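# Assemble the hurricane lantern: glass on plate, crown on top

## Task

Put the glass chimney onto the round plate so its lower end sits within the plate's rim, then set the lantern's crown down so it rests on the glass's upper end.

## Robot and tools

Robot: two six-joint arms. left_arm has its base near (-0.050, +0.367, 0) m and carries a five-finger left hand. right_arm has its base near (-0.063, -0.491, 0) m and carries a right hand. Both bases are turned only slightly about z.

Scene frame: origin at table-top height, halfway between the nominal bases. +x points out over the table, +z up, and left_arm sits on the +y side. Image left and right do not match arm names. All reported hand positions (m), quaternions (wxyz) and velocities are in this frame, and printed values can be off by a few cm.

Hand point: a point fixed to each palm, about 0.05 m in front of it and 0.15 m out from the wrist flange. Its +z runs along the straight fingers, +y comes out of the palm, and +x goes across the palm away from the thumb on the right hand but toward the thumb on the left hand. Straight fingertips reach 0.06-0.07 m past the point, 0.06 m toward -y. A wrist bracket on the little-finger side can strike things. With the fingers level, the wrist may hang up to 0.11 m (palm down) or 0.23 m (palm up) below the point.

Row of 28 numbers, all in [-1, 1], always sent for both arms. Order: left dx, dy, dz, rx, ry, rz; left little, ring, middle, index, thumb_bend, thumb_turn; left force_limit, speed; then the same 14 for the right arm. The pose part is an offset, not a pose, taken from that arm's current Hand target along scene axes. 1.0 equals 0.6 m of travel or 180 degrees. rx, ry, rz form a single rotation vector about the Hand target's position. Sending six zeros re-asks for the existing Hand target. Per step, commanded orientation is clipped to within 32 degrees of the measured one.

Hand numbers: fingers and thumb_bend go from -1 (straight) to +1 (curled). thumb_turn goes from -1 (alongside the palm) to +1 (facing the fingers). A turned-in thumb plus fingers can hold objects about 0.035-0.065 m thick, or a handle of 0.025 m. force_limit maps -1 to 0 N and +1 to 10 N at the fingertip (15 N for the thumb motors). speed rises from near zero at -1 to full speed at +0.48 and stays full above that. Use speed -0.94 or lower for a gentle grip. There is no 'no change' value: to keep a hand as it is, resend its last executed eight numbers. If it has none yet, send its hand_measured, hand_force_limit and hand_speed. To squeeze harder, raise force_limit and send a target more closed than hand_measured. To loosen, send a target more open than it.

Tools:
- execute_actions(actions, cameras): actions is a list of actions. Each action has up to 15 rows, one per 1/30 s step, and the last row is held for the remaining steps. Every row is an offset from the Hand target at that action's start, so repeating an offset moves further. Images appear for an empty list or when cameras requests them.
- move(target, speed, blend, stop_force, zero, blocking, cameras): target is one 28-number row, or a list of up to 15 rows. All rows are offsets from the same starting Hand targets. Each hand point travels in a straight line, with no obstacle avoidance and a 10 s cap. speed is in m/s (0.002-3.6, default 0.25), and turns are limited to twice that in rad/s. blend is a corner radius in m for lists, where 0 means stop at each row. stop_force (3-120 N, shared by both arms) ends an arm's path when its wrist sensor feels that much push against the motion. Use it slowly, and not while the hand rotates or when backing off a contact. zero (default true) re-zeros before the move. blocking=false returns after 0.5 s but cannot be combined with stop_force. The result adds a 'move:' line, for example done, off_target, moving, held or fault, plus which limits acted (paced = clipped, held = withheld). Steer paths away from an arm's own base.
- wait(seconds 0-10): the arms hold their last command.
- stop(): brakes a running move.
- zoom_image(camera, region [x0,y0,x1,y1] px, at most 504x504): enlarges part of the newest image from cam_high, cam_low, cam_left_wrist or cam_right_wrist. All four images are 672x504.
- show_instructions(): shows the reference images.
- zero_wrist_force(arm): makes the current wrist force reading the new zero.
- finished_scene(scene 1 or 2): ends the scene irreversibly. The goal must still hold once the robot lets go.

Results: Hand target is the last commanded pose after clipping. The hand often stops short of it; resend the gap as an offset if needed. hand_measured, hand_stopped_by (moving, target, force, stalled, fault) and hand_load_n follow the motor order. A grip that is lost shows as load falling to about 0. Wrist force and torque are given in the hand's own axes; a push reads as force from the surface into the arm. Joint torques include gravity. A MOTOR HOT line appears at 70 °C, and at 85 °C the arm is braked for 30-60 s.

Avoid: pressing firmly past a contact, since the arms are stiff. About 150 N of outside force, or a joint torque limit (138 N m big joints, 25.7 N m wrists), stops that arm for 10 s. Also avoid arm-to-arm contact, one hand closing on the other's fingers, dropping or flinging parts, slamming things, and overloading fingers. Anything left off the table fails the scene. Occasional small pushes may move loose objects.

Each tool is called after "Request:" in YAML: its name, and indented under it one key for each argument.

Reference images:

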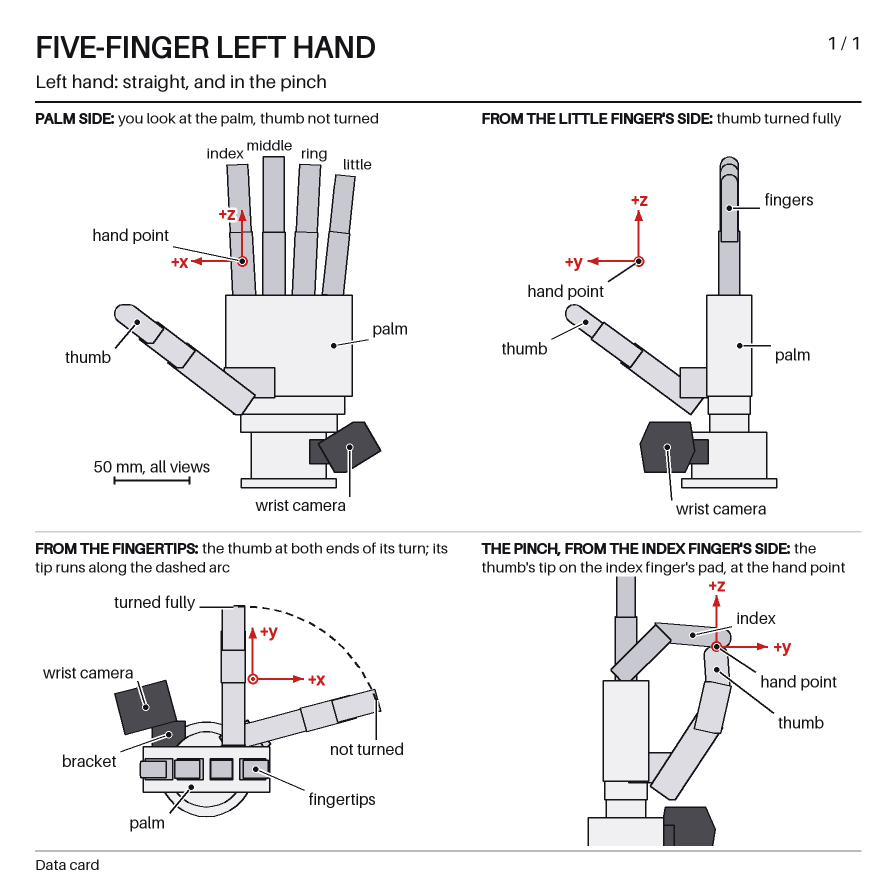

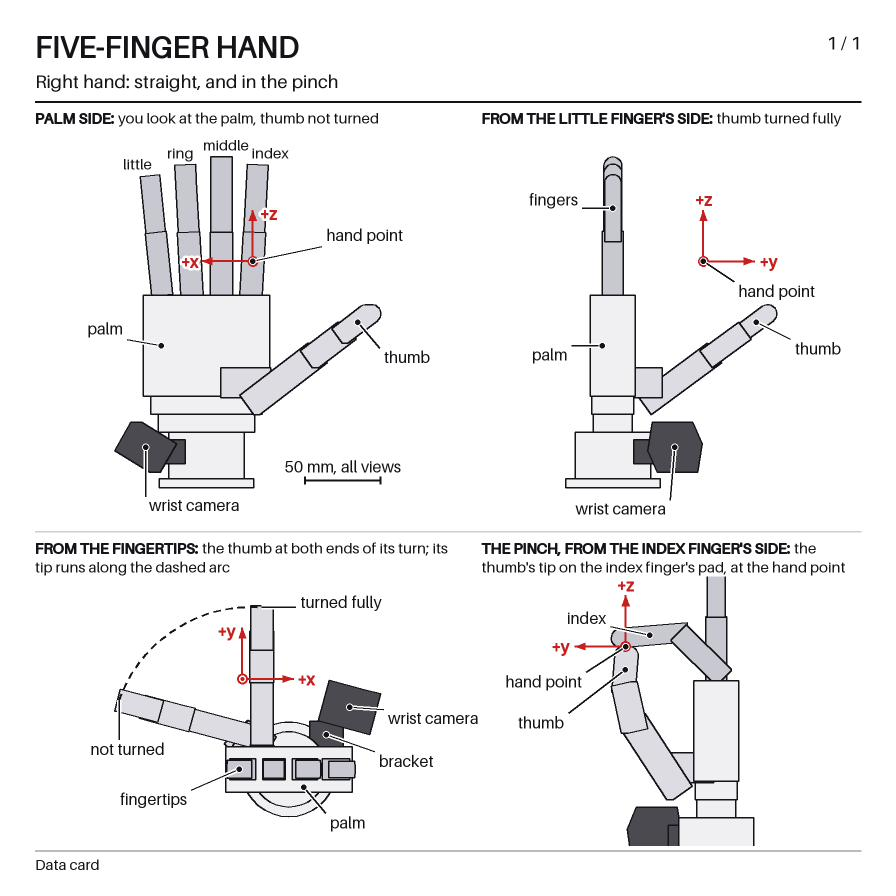

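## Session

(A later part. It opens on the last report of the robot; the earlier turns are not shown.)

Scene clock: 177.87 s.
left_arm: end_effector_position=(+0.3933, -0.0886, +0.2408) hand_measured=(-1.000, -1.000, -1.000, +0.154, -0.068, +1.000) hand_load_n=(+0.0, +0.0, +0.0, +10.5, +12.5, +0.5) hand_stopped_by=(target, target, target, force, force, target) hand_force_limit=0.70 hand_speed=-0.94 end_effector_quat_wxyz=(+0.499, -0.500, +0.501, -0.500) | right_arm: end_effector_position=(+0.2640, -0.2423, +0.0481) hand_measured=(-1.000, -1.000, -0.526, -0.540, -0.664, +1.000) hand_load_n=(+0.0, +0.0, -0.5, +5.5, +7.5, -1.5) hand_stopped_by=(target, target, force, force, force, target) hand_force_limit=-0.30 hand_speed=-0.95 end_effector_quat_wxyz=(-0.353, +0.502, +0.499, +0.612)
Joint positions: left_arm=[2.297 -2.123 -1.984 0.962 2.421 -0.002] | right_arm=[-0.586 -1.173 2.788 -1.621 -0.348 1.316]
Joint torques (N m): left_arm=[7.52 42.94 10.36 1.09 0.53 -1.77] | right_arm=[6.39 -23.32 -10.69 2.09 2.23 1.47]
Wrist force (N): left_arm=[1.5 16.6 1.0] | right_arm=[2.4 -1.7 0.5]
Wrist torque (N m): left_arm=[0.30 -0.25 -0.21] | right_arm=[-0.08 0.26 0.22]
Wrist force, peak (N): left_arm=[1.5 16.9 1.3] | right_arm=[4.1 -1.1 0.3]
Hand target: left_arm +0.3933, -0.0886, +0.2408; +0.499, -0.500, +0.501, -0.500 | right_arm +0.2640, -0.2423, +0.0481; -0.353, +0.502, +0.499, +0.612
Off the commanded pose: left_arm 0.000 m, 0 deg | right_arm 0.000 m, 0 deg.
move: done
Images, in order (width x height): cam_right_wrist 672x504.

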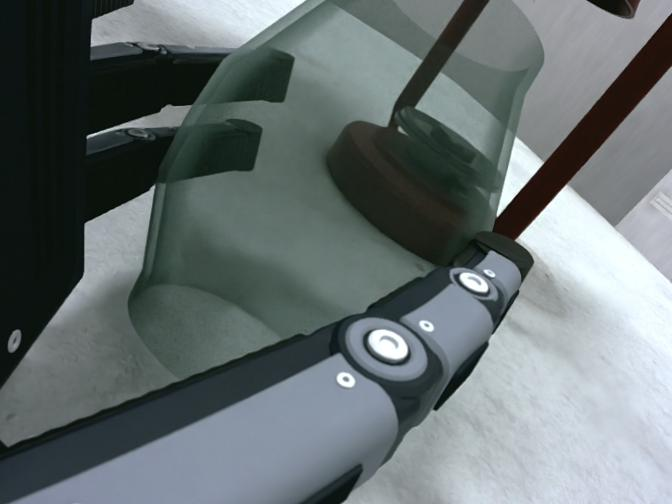

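Request:
move:
  target: [0.0, 0.0, 0.0,0,0,0, -1, -1, -1, 0.5, 0.14, 1, 0.7, -0.94, -0.0194, 0.0052, -0.005, 0, 0, 0, -1, -1, -0.2, -0.2, -0.66, 1, -0.3, -0.95]
  speed: 0.02
  stop_force: 18
  cameras: ["cam_right_wrist", "cam_low"]

Request:
zoom_image:
  camera: "cam_low"
  region: [380, 140, 480, 240]

Scene clock: 179.93 s.
left_arm: end_effector_position=(+0.3933, -0.0886, +0.2408) hand_measured=(-1.000, -1.000, -1.000, +0.154, -0.068, +1.000) hand_load_n=(+0.0, +0.0, +0.0, +11.0, +12.5, +0.0) hand_stopped_by=(target, target, target, force, force, target) hand_force_limit=0.70 hand_speed=-0.94 end_effector_quat_wxyz=(+0.499, -0.500, +0.501, -0.500) | right_arm: end_effector_position=(+0.2524, -0.2392, +0.0451) hand_measured=(-1.000, -1.000, -0.528, -0.540, -0.664, +1.000) hand_load_n=(+0.0, +0.0, +2.0, +1.0, +6.5, -2.0) hand_stopped_by=(target, target, force, force, force, target) hand_force_limit=-0.30 hand_speed=-0.95 end_effector_quat_wxyz=(-0.353, +0.502, +0.499, +0.612)
Joint positions: left_arm=[2.297 -2.123 -1.984 0.962 2.421 -0.002] | right_arm=[-0.617 -1.143 2.828 -1.69 -0.378 1.316]
Joint torques (N m): left_arm=[7.39 44.6 10.54 1.07 0.62 -1.77] | right_arm=[7.55 -22.45 -8.23 2.23 1.56 1.42]
Wrist force (N): left_arm=[1.6 16.6 1.3] | right_arm=[4.3 1.1 -1.1]
Wrist torque (N m): left_arm=[0.28 -0.26 -0.21] | right_arm=[-0.05 0.23 0.21]
Wrist force, peak (N): left_arm=[1.5 16.9 1.3] | right_arm=[4.8 2.0 -2.3]
Hand target: left_arm +0.3933, -0.0886, +0.2408; +0.499, -0.500, +0.501, -0.500 | right_arm +0.2524, -0.2392, +0.0451; -0.353, +0.502, +0.499, +0.612
Off the commanded pose: left_arm 0.000 m, 0 deg | right_arm 0.000 m, 0 deg.
move: done
Images, in order (width x height): cam_low 672x504, cam_right_wrist 672x504.

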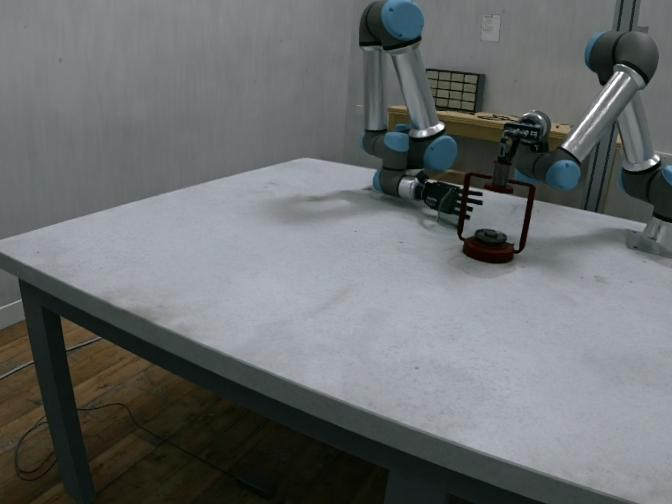

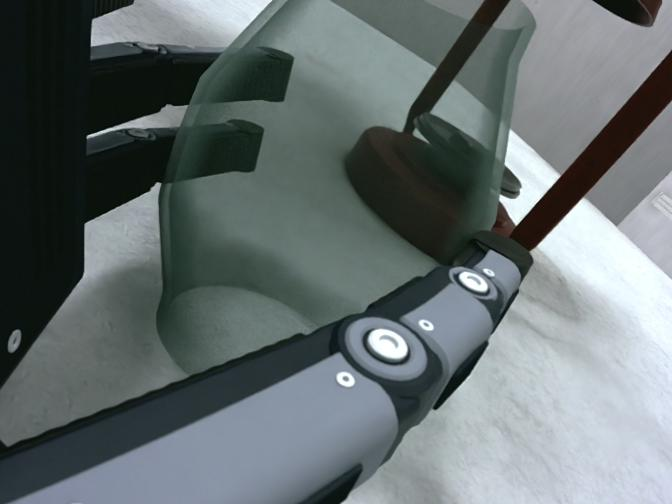

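Scaled by 5.040.

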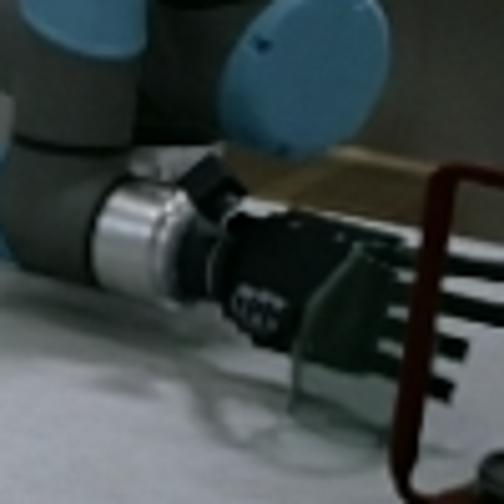

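Request:
move:
  target: [0.0, 0.0, 0.0,0,0,0, -1, -1, -1, 0.5, 0.14, 1, 0.7, -0.94, -0.0064, 0.0017, -0.007, 0, 0, 0, -1, -1, -0.2, -0.2, -0.66, 1, -0.3, -0.95]
  speed: 0.015
  stop_force: 8
  cameras: ["cam_right_wrist", "cam_high"]

Request:
zoom_image:
  camera: "cam_high"
  region: [220, 90, 320, 170]

Scene clock: 183.80 s.
left_arm: end_effector_position=(+0.3933, -0.0886, +0.2408) hand_measured=(-1.000, -1.000, -1.000, +0.154, -0.068, +1.000) hand_load_n=(+0.0, -0.5, -0.5, +10.5, +12.5, +0.5) hand_stopped_by=(target, target, target, force, force, target) hand_force_limit=0.70 hand_speed=-0.94 end_effector_quat_wxyz=(+0.499, -0.500, +0.501, -0.500) | right_arm: end_effector_position=(+0.2485, -0.2382, +0.0409) hand_measured=(-1.000, -1.000, -0.528, -0.540, -0.664, +1.000) hand_load_n=(+0.0, +0.0, +2.0, +0.5, +5.0, -1.0) hand_stopped_by=(target, target, force, force, force, target) hand_force_limit=-0.30 hand_speed=-0.95 end_effector_quat_wxyz=(-0.353, +0.502, +0.499, +0.612)
Joint positions: left_arm=[2.297 -2.123 -1.984 0.962 2.421 -0.002] | right_arm=[-0.629 -1.105 2.84 -1.74 -0.39 1.315]
Joint torques (N m): left_arm=[7.34 46.45 10.42 1.18 0.48 -1.66] | right_arm=[7.43 -23.32 -8.06 2.33 1.52 -1.95]
Wrist force (N): left_arm=[1.5 16.6 1.2] | right_arm=[3.0 0.5 -0.7]
Wrist torque (N m): left_arm=[0.29 -0.25 -0.21] | right_arm=[-0.09 0.28 0.20]
Wrist force, peak (N): left_arm=[1.3 16.9 0.9] | right_arm=[4.7 2.5 -2.3]
Hand target: left_arm +0.3933, -0.0886, +0.2408; +0.499, -0.500, +0.501, -0.500 | right_arm +0.2485, -0.2382, +0.0409; -0.353, +0.502, +0.499, +0.612
Off the commanded pose: left_arm 0.000 m, 0 deg | right_arm 0.000 m, 0 deg.
move: done
Images, in order (width x height): cam_high 672x504, cam_right_wrist 672x504.

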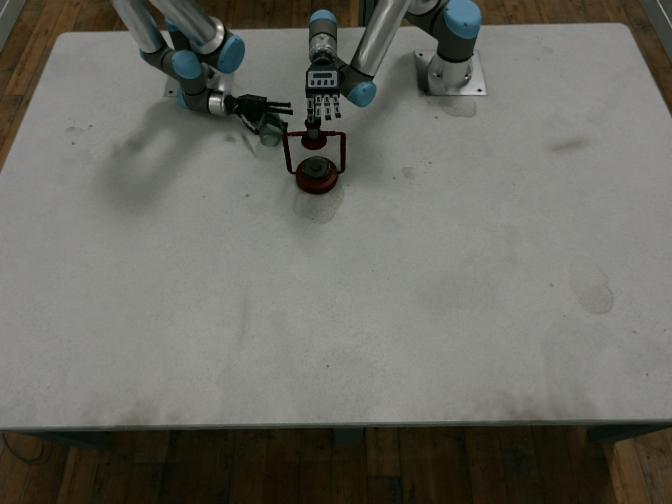

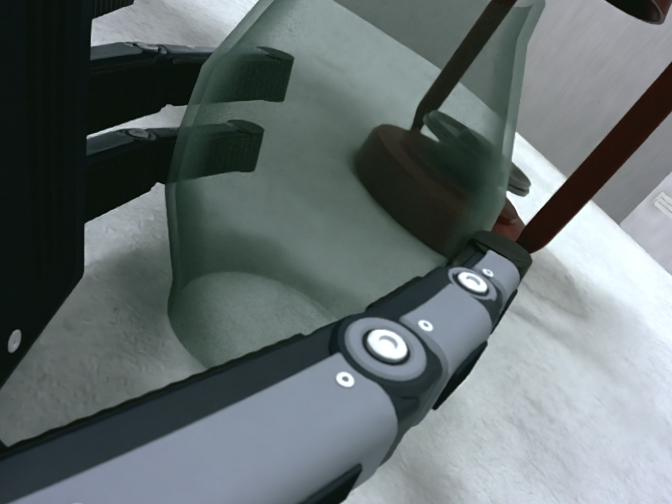

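Scaled by 5.040.

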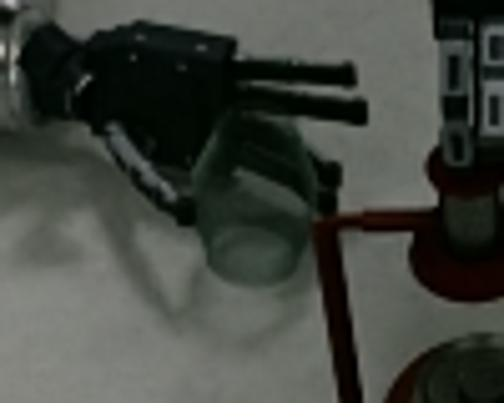

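Request:
move:
  target: [0.0, 0.0, 0.0,0,0,0, -1, -1, -1, 0.5, 0.14, 1, 0.7, -0.94, 0, 0, 0, 0, 0, 0, -1, -1, -0.75, -0.75, -0.8, 1, -0.3, -0.8]
  speed: 0.015
  cameras: ["cam_right_wrist", "cam_high", "cam_low"]

Request:
zoom_image:
  camera: "cam_low"
  region: [380, 140, 480, 240]

Request:
zoom_image:
  camera: "cam_high"
  region: [220, 90, 320, 170]

Scene clock: 185.27 s.
left_arm: end_effector_position=(+0.3933, -0.0886, +0.2408) hand_measured=(-1.000, -1.000, -1.000, +0.154, -0.068, +1.000) hand_load_n=(+0.0, +0.0, +0.0, +10.5, +12.5, +0.0) hand_stopped_by=(target, target, target, force, force, target) hand_force_limit=0.70 hand_speed=-0.94 end_effector_quat_wxyz=(+0.499, -0.500, +0.501, -0.500) | right_arm: end_effector_position=(+0.2485, -0.2382, +0.0409) hand_measured=(-1.000, -1.000, -0.750, -0.750, -0.800, +1.000) hand_load_n=(+0.0, +0.0, +0.0, +0.0, +0.5, +0.5) hand_stopped_by=(target, target, target, target, target, target) hand_force_limit=-0.30 hand_speed=-0.80 end_effector_quat_wxyz=(-0.353, +0.502, +0.499, +0.612)
Joint positions: left_arm=[2.297 -2.123 -1.984 0.962 2.421 -0.002] | right_arm=[-0.629 -1.105 2.84 -1.74 -0.39 1.315]
Joint torques (N m): left_arm=[7.32 46.6 10.41 1.2 0.58 -1.79] | right_arm=[5.43 -22.6 -4.77 1.74 0.24 -1.89]
Wrist force (N): left_arm=[1.5 16.6 1.0] | right_arm=[0.2 -0.3 0.0]
Wrist torque (N m): left_arm=[0.30 -0.25 -0.21] | right_arm=[-0.07 0.16 0.17]
Wrist force, peak (N): left_arm=[1.6 16.8 1.1] | right_arm=[3.4 0.9 -0.8]
Hand target: left_arm +0.3933, -0.0886, +0.2408; +0.499, -0.500, +0.501, -0.500 | right_arm +0.2485, -0.2382, +0.0409; -0.353, +0.502, +0.499, +0.612
Off the commanded pose: left_arm 0.000 m, 0 deg | right_arm 0.000 m, 0 deg.
move: done
Images, in order (width x height): cam_high 672x504, cam_low 672x504, cam_right_wrist 672x504.

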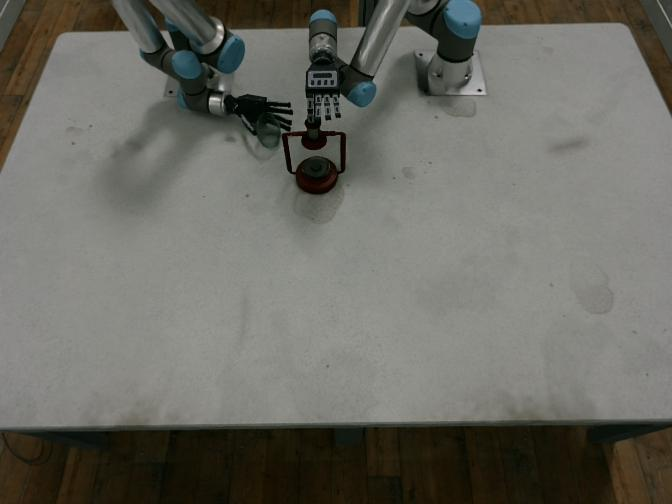

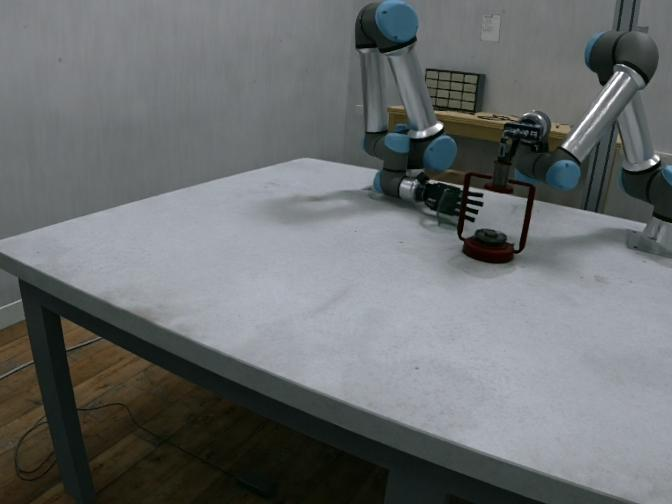

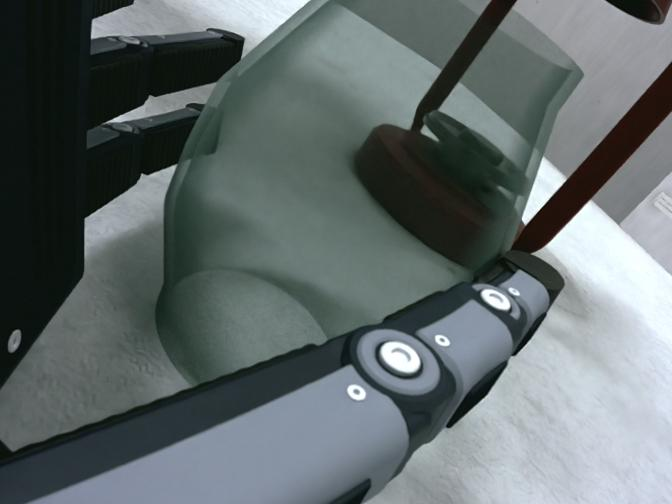

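Scaled by 5.040.

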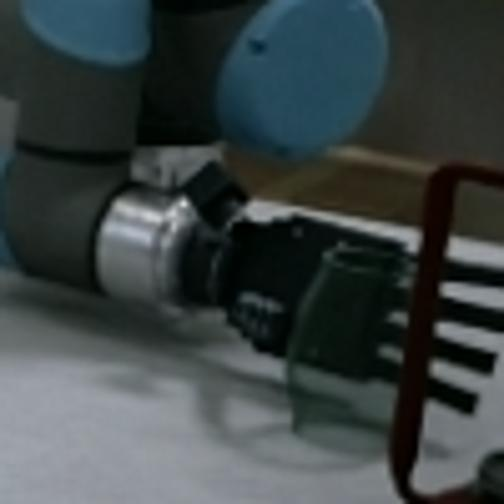

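Scaled by 5.040.

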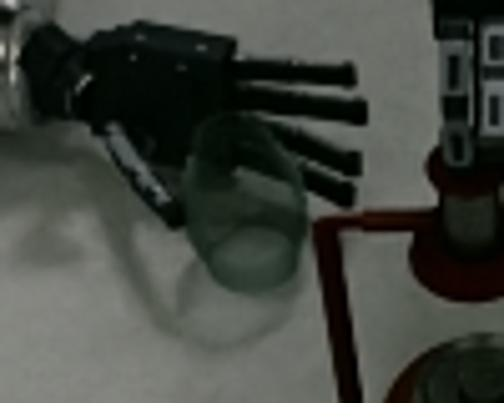

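Request:
move:
  target: [0.0, 0.0, 0.0,0,0,0, -1, -1, -1, 0.5, 0.14, 1, 0.7, -0.94, 0, 0, 0.01, 0.0216, 0.0805, 0, -1, -1, -0.75, -0.75, -0.8, 1, -0.3, -0.8]
  speed: 0.06
  cameras: ["cam_right_wrist", "cam_high", "cam_low"]

Request:
zoom_image:
  camera: "cam_low"
  region: [380, 140, 480, 240]

Request:
zoom_image:
  camera: "cam_high"
  region: [220, 90, 320, 170]

Scene clock: 188.37 s.
left_arm: end_effector_position=(+0.3933, -0.0886, +0.2408) hand_measured=(-1.000, -1.000, -1.000, +0.154, -0.068, +1.000) hand_load_n=(+0.0, +0.0, +0.0, +10.5, +12.5, +0.5) hand_stopped_by=(target, target, target, force, force, target) hand_force_limit=0.70 hand_speed=-0.94 end_effector_quat_wxyz=(+0.499, -0.500, +0.501, -0.500) | right_arm: end_effector_position=(+0.2486, -0.2382, +0.0469) hand_measured=(-1.000, -1.000, -0.750, -0.750, -0.800, +1.000) hand_load_n=(+0.0, +0.0, +0.0, +0.0, +0.5, +0.5) hand_stopped_by=(target, target, target, target, target, target) hand_force_limit=-0.30 hand_speed=-0.80 end_effector_quat_wxyz=(-0.430, +0.563, +0.430, +0.560) end_effector_velocity=(+0.000, +0.000, +0.000) end_effector_angular_velocity=(-0.003, -0.007, +0.000)
Joint positions: left_arm=[2.297 -2.123 -1.984 0.962 2.421 -0.002] | right_arm=[-0.611 -1.284 2.818 -1.542 -0.373 1.579]
Joint velocities: left_arm=[within noise] | right_arm=[0 0.002 0 -0.005 0 -0.005]
Joint torques (N m): left_arm=[7.53 48.9 10.71 1.1 0.6 -1.74] | right_arm=[-0.32 -2.15 2.17 -1.68 0.53 -2.19]
Wrist force (N): left_arm=[1.4 16.7 1.1] | right_arm=[0.3 -1.4 -0.1]
Wrist torque (N m): left_arm=[0.31 -0.24 -0.22] | right_arm=[-0.13 0.22 0.23]
Wrist force, peak (N): left_arm=[1.5 16.9 1.2] | right_arm=[0.3 -1.4 -0.1]
Hand target: left_arm +0.3933, -0.0886, +0.2408; +0.499, -0.500, +0.501, -0.500 | right_arm +0.2485, -0.2382, +0.0469; -0.430, +0.563, +0.430, +0.560
Off the commanded pose: left_arm 0.000 m, 0 deg | right_arm 0.000 m, 0 deg.
move: done
Images, in order (width x height): cam_high 672x504, cam_low 672x504, cam_right_wrist 672x504.

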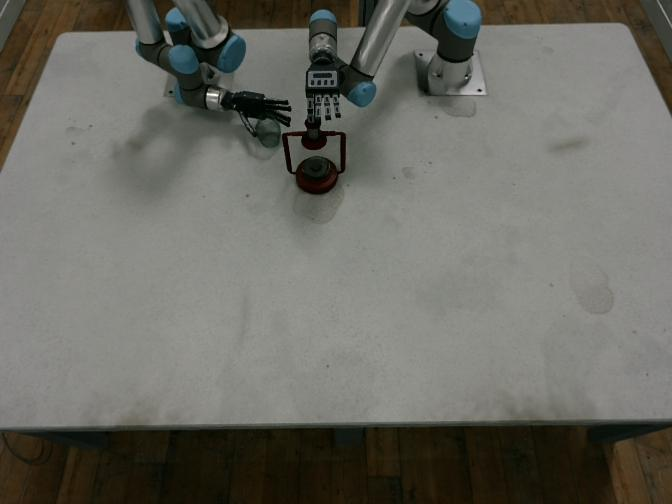

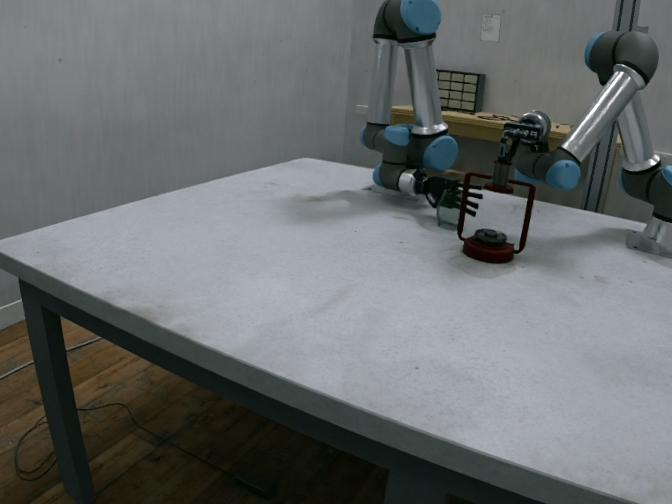

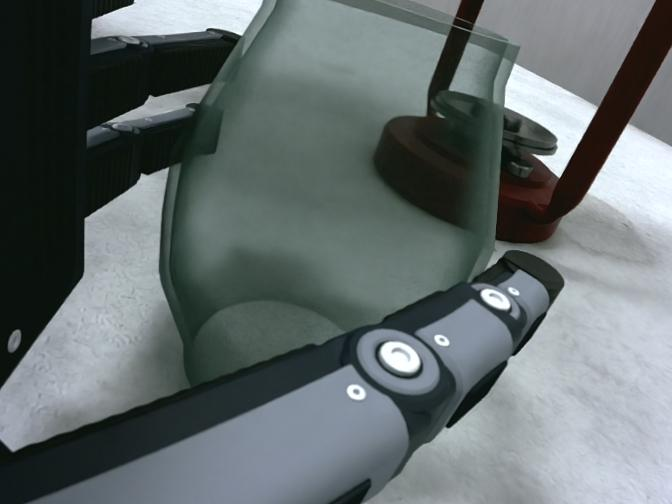

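Scaled by 5.040.

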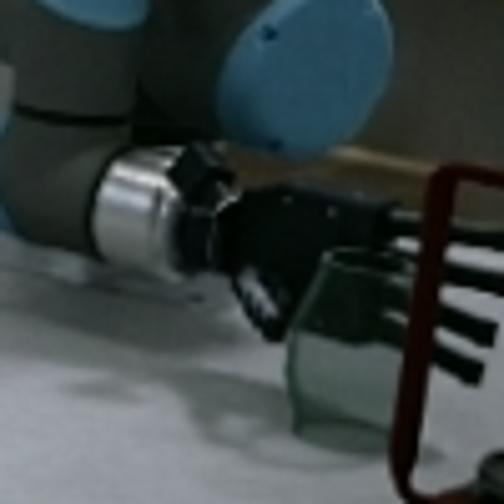

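Scaled by 5.040.

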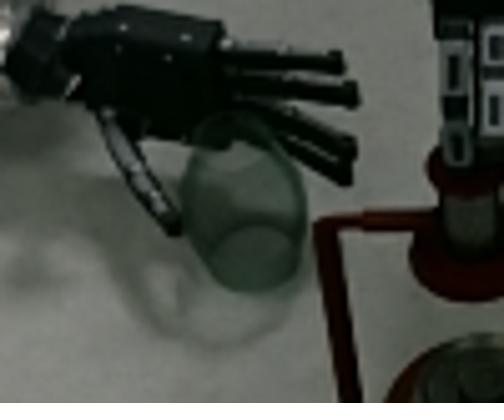

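Request:
move:
  target: [0.0, 0.0, 0.0,0,0,0, -1, -1, -1, 0.5, 0.14, 1, 0.7, -0.94, 0, 0, 0, 0, 0, 0, -1, -1, -0.3, -0.3, -0.3, 1, -0.6, -0.88]
  speed: 0.06

Request:
move:
  target: [0.0, 0.0, 0.0,0,0,0, -1, -1, -1, 0.5, 0.14, 1, 0.7, -0.94, 0, 0, 0, 0, 0, 0, -1, -1, -0.2, -0.2, -0.3, 1, -0.2, -0.92]
  speed: 0.06
  cameras: ["cam_right_wrist", "cam_high", "cam_low"]

Request:
zoom_image:
  camera: "cam_high"
  region: [220, 90, 320, 170]

Scene clock: 190.10 s.
left_arm: end_effector_position=(+0.3933, -0.0886, +0.2408) hand_measured=(-1.000, -1.000, -1.000, +0.154, -0.068, +1.000) hand_load_n=(-0.5, +0.0, +0.0, +10.5, +12.5, +0.5) hand_stopped_by=(target, target, target, force, force, target) hand_force_limit=0.70 hand_speed=-0.94 end_effector_quat_wxyz=(+0.499, -0.500, +0.501, -0.500) | right_arm: end_effector_position=(+0.2485, -0.2382, +0.0469) hand_measured=(-1.000, -1.000, -0.484, -0.518, -0.684, +1.000) hand_load_n=(+0.0, +0.0, +3.5, +0.0, +6.5, +0.5) hand_stopped_by=(target, target, force, force, force, target) hand_force_limit=-0.60 hand_speed=-0.88 end_effector_quat_wxyz=(-0.430, +0.563, +0.430, +0.560)
Joint positions: left_arm=[2.297 -2.123 -1.984 0.962 2.421 -0.002] | right_arm=[-0.611 -1.283 2.819 -1.542 -0.373 1.579]
Joint torques (N m): left_arm=[7.37 49.57 11.06 1.17 0.45 -1.74] | right_arm=[-6.22 -2.86 11.15 -0.97 -1.58 -2.12]
Wrist force (N): left_arm=[1.6 16.5 1.0] | right_arm=[0.4 -1.4 0.0]
Wrist torque (N m): left_arm=[0.30 -0.27 -0.20] | right_arm=[-0.10 0.25 0.21]
Wrist force, peak (N): left_arm=[1.4 16.8 1.3] | right_arm=[0.7 -2.1 0.4]
Hand target: left_arm +0.3933, -0.0886, +0.2408; +0.499, -0.500, +0.501, -0.500 | right_arm +0.2485, -0.2382, +0.0469; -0.430, +0.563, +0.430, +0.560
Off the commanded pose: left_arm 0.000 m, 0 deg | right_arm 0.000 m, 0 deg.
move: done

Scene clock: 190.60 s.
left_arm: end_effector_position=(+0.3933, -0.0886, +0.2408) hand_measured=(-1.000, -1.000, -1.000, +0.154, -0.068, +1.000) hand_load_n=(+0.0, +0.0, +0.0, +10.5, +12.5, +0.5) hand_stopped_by=(target, target, target, force, force, target) hand_force_limit=0.70 hand_speed=-0.94 end_effector_quat_wxyz=(+0.499, -0.500, +0.501, -0.500) | right_arm: end_effector_position=(+0.2485, -0.2382, +0.0469) hand_measured=(-1.000, -1.000, -0.478, -0.490, -0.686, +1.000) hand_load_n=(+0.0, +0.0, +1.0, +4.5, +11.0, -1.0) hand_stopped_by=(target, target, force, force, force, target) hand_force_limit=-0.20 hand_speed=-0.92 end_effector_quat_wxyz=(-0.430, +0.563, +0.430, +0.560)
Joint positions: left_arm=[2.297 -2.123 -1.984 0.962 2.421 -0.002] | right_arm=[-0.611 -1.283 2.819 -1.542 -0.373 1.579]
Joint torques (N m): left_arm=[7.59 49.82 10.84 1.14 0.46 -1.73] | right_arm=[-5.91 -3.9 10.67 -0.93 -1.48 -2.08]
Wrist force (N): left_arm=[1.5 16.7 1.5] | right_arm=[-0.7 -1.4 -0.2]
Wrist torque (N m): left_arm=[0.29 -0.24 -0.21] | right_arm=[-0.13 0.23 0.22]
Wrist force, peak (N): left_arm=[1.6 16.8 0.9] | right_arm=[0.6 -1.9 0.2]
Hand target: left_arm +0.3933, -0.0886, +0.2408; +0.499, -0.500, +0.501, -0.500 | right_arm +0.2485, -0.2382, +0.0469; -0.430, +0.563, +0.430, +0.560
Off the commanded pose: left_arm 0.000 m, 0 deg | right_arm 0.000 m, 0 deg.
move: done
Images, in order (width x height): cam_high 672x504, cam_low 672x504, cam_right_wrist 672x504.

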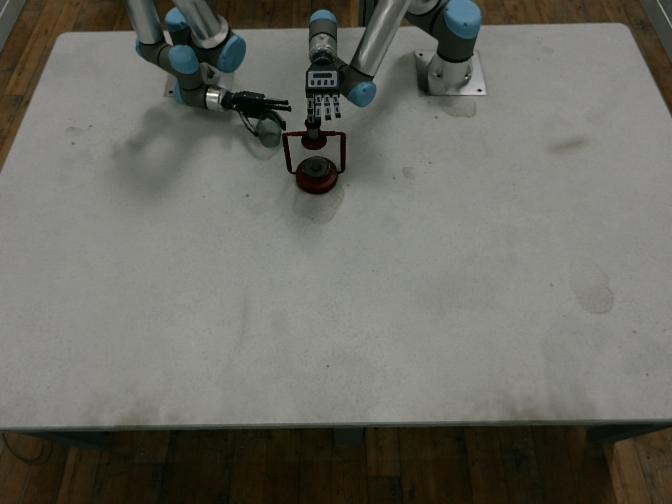

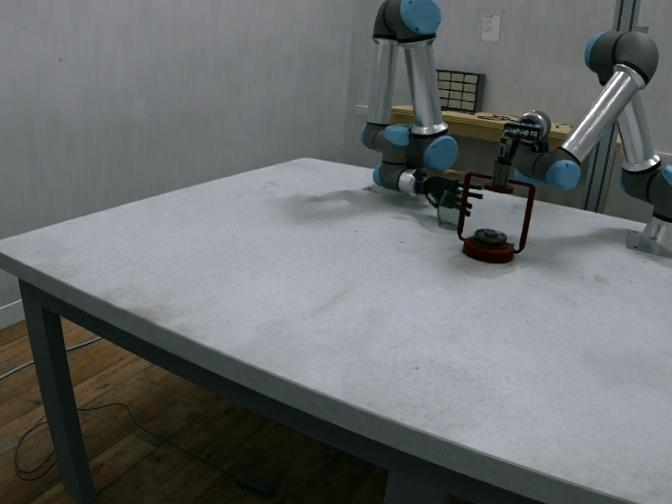

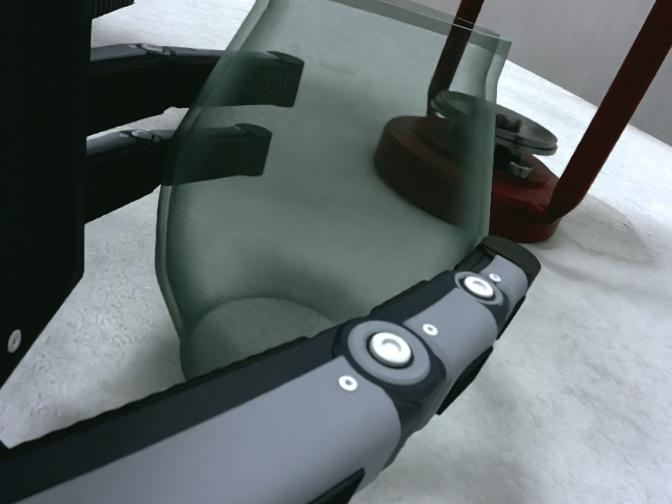

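Scaled by 5.040.

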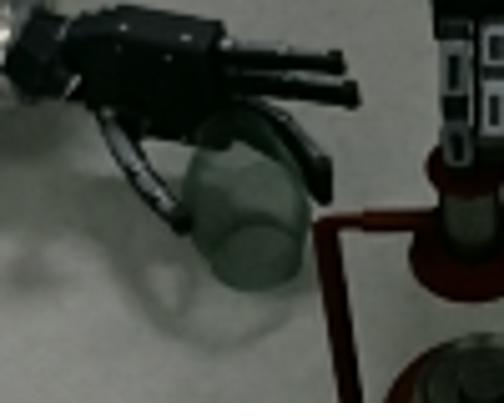

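Request:
move:
  target:
    - [0.0, 0.0, 0.0,0,0,0, -1, -1, -1, 0.5, 0.14, 1, 0.7, -0.94, 0, 0, 0.1, 0, 0, 0, -1, -1, -0.2, -0.2, -0.3, 1, -0.2, -0.92]
    - [0.0, 0.0, 0.0,0,0,0, -1, -1, -1, 0.5, 0.14, 1, 0.7, -0.94, 0.083, 0.19, 0.102, 0, 0, 0, -1, -1, -0.2, -0.2, -0.3, 1, -0.2, -0.92]
    - [0.0, 0.0, 0.0,0,0,0, -1, -1, -1, 0.5, 0.14, 1, 0.7, -0.94, 0.151, 0.235, 0.102, 0, 0, 0, -1, -1, -0.2, -0.2, -0.3, 1, -0.2, -0.92]
  speed: 0.08
  stop_force: 8
  blend: [0.01, 0.01, 0]
  cameras: ["all"]

Request:
zoom_image:
  camera: "cam_low"
  region: [440, 150, 540, 270]

Request:
zoom_image:
  camera: "cam_high"
  region: [270, 90, 370, 200]

Scene clock: 196.10 s.
left_arm: end_effector_position=(+0.3933, -0.0886, +0.2408) hand_measured=(-1.000, -1.000, -1.000, +0.154, -0.068, +1.000) hand_load_n=(+0.0, +0.0, +0.0, +10.5, +12.5, +0.5) hand_stopped_by=(target, target, target, force, force, target) hand_force_limit=0.70 hand_speed=-0.94 end_effector_quat_wxyz=(+0.499, -0.500, +0.501, -0.500) | right_arm: end_effector_position=(+0.3391, -0.0972, +0.1081) hand_measured=(-1.000, -1.000, -0.478, -0.490, -0.686, +1.000) hand_load_n=(+0.0, +0.0, +2.5, +3.5, +10.5, +0.0) hand_stopped_by=(target, target, force, force, force, target) hand_force_limit=-0.20 hand_speed=-0.92 end_effector_quat_wxyz=(-0.430, +0.563, +0.430, +0.560)
Joint positions: left_arm=[2.297 -2.123 -1.984 0.962 2.421 -0.002] | right_arm=[0.146 -1.341 2.375 -1.027 0.384 1.567]
Joint torques (N m): left_arm=[7.15 52.99 10.72 1.12 0.37 -1.83] | right_arm=[-0.98 -24.24 -9.43 -2.59 -0.25 -2.33]
Wrist force (N): left_arm=[1.5 16.5 1.1] | right_arm=[-1.0 -1.5 -0.2]
Wrist torque (N m): left_arm=[0.28 -0.26 -0.21] | right_arm=[-0.13 0.26 0.11]
Wrist force, peak (N): left_arm=[1.6 16.9 1.2] | right_arm=[-1.2 -2.5 -0.5]
Hand target: left_arm +0.3933, -0.0886, +0.2408; +0.499, -0.500, +0.501, -0.500 | right_arm +0.3391, -0.0972, +0.1081; -0.430, +0.563, +0.430, +0.560
Off the commanded pose: left_arm 0.000 m, 0 deg | right_arm 0.000 m, 0 deg.
move: done

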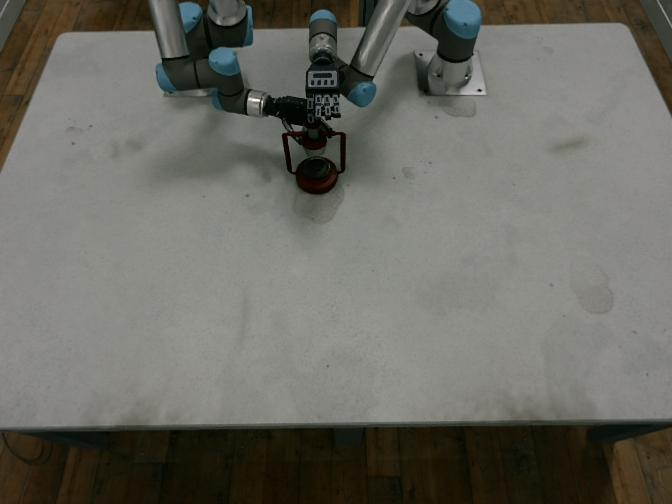

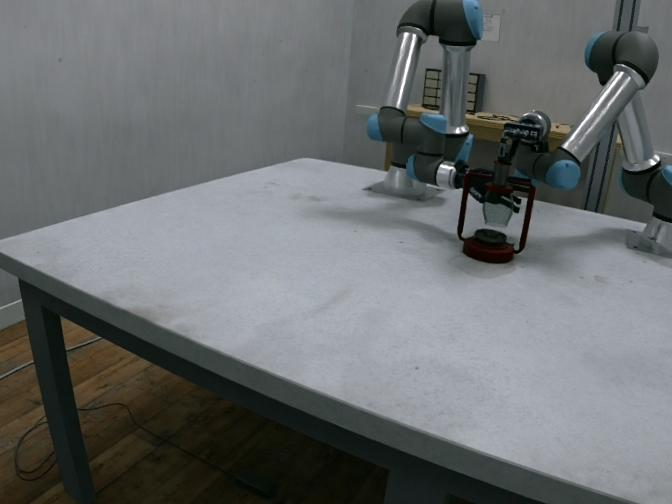

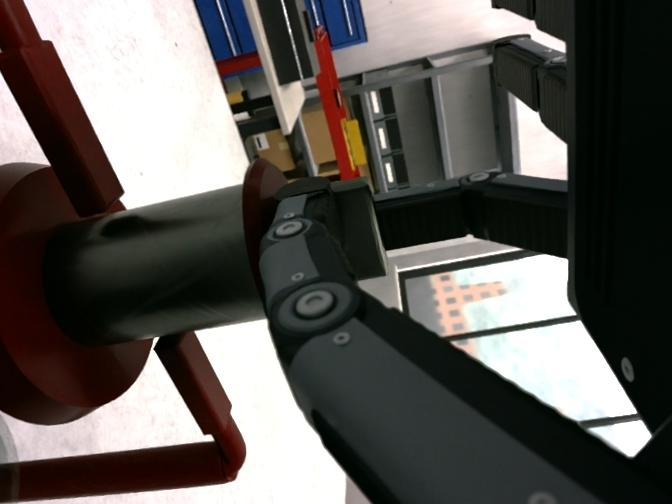

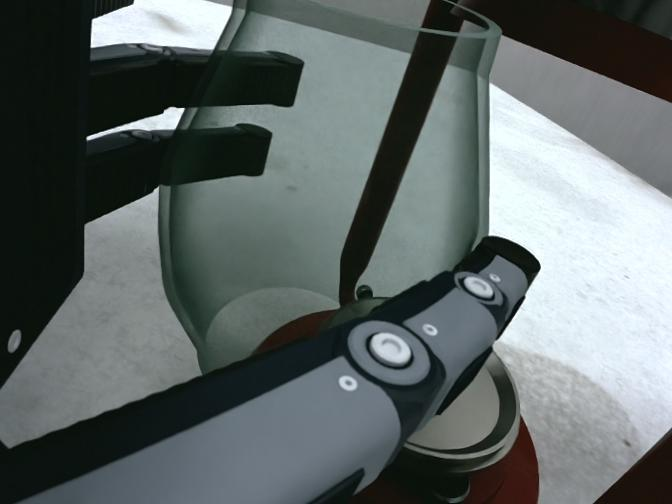

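Scaled by 4.200.

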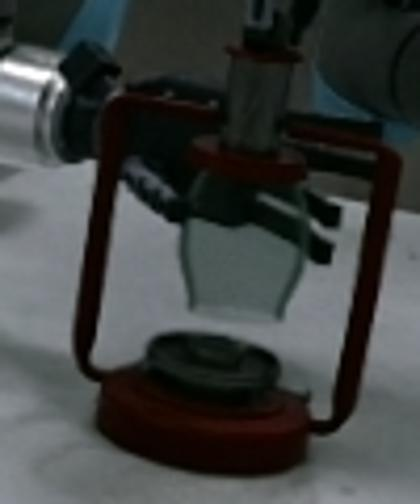

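Scaled by 4.582.

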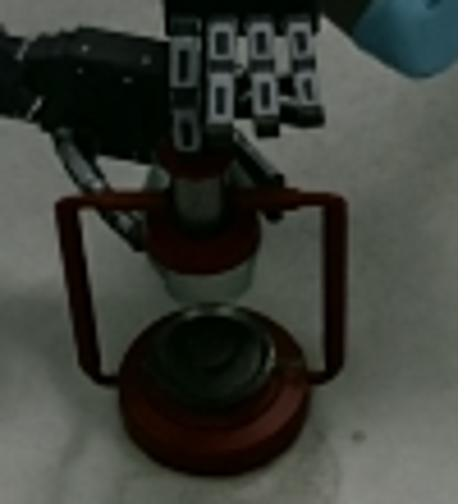

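Request:
move:
  target: [0.0, 0.0, 0.0,0,0,0, -1, -1, -1, 0.5, 0.14, 1, 0.7, -0.94, 0.05, 0.0083, 0.0, 0, 0, 0, -1, -1, -0.2, -0.2, -0.3, 1, -0.2, -0.92]
  speed: 0.03
  stop_force: 4
  cameras: ["all"]

Request:
zoom_image:
  camera: "cam_low"
  region: [450, 170, 530, 270]

Request:
zoom_image:
  camera: "cam_high"
  region: [280, 120, 350, 200]

Scene clock: 199.50 s.
left_arm: end_effector_position=(+0.3933, -0.0886, +0.2408) hand_measured=(-1.000, -1.000, -1.000, +0.154, -0.068, +1.000) hand_load_n=(+0.0, +0.0, +0.0, +10.5, +12.5, +0.5) hand_stopped_by=(target, target, target, force, force, target) hand_force_limit=0.70 hand_speed=-0.94 end_effector_quat_wxyz=(+0.499, -0.500, +0.501, -0.500) | right_arm: end_effector_position=(+0.3616, -0.0934, +0.1081) hand_measured=(-1.000, -1.000, -0.480, -0.490, -0.686, +1.000) hand_load_n=(+0.0, +0.0, +3.5, +2.5, +9.5, +1.0) hand_stopped_by=(target, target, force, force, force, target) hand_force_limit=-0.20 hand_speed=-0.92 end_effector_quat_wxyz=(-0.430, +0.563, +0.430, +0.560)
Joint positions: left_arm=[2.297 -2.123 -1.984 0.962 2.421 -0.002] | right_arm=[0.149 -1.302 2.315 -1.007 0.387 1.567]
Joint torques (N m): left_arm=[7.34 54.83 10.44 1.39 0.33 -1.75] | right_arm=[-6.59 -17.31 -22.16 -0.93 -1.79 0.76]
Wrist force (N): left_arm=[1.5 16.6 1.1] | right_arm=[-1.0 -1.4 0.0]
Wrist torque (N m): left_arm=[0.29 -0.27 -0.20] | right_arm=[-0.16 0.27 0.10]
Wrist force, peak (N): left_arm=[1.4 16.9 1.3] | right_arm=[0.1 -8.5 -2.3]
Hand target: left_arm +0.3933, -0.0886, +0.2408; +0.499, -0.500, +0.501, -0.500 | right_arm +0.3616, -0.0934, +0.1081; -0.430, +0.563, +0.430, +0.560 (not the last commanded pose)
Off the commanded pose: left_arm 0.000 m, 0 deg | right_arm 0.008 m, 0 deg.
move: contact (right_arm)

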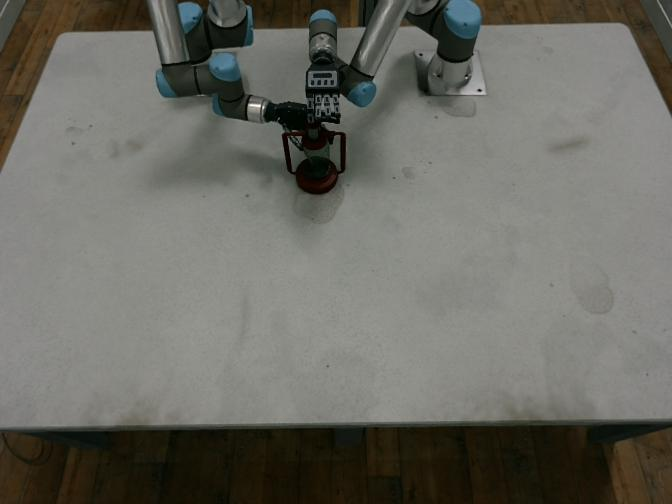

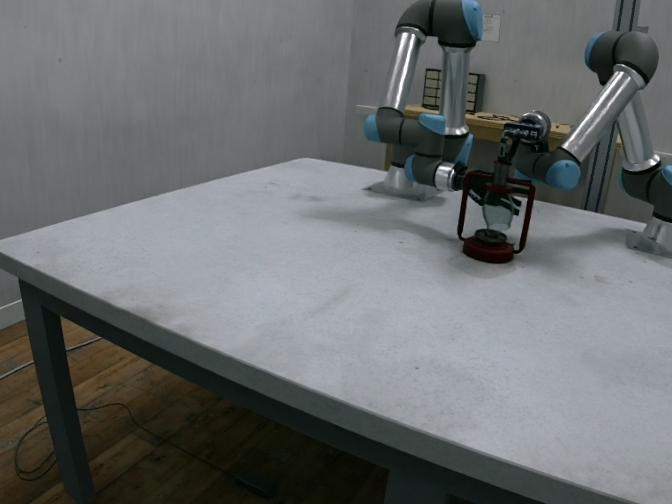

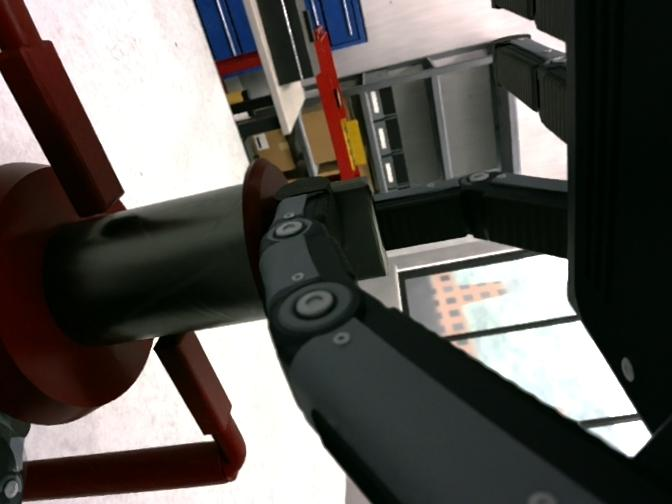

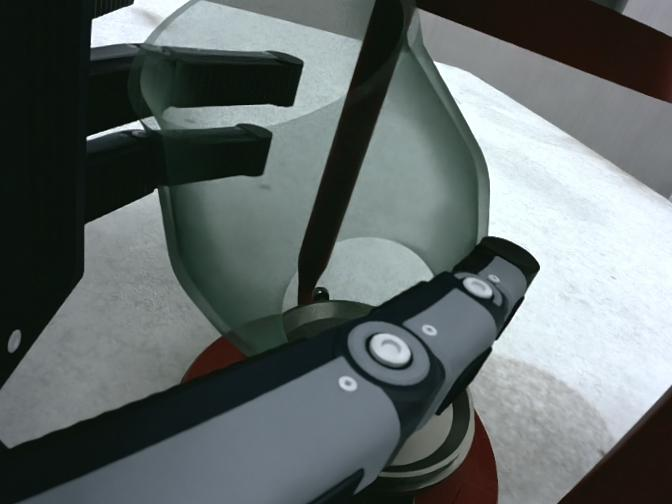

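Scaled by 5.040.

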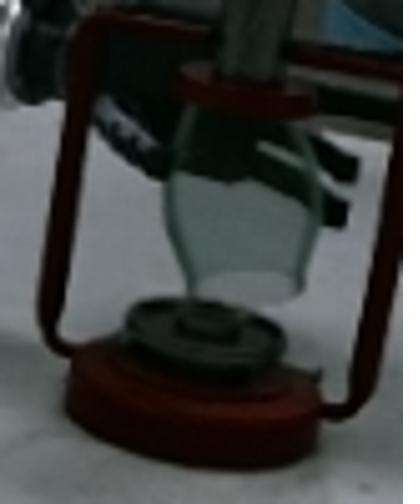

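Scaled by 6.300.

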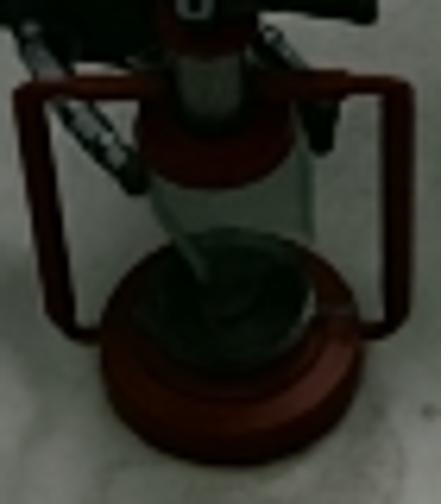

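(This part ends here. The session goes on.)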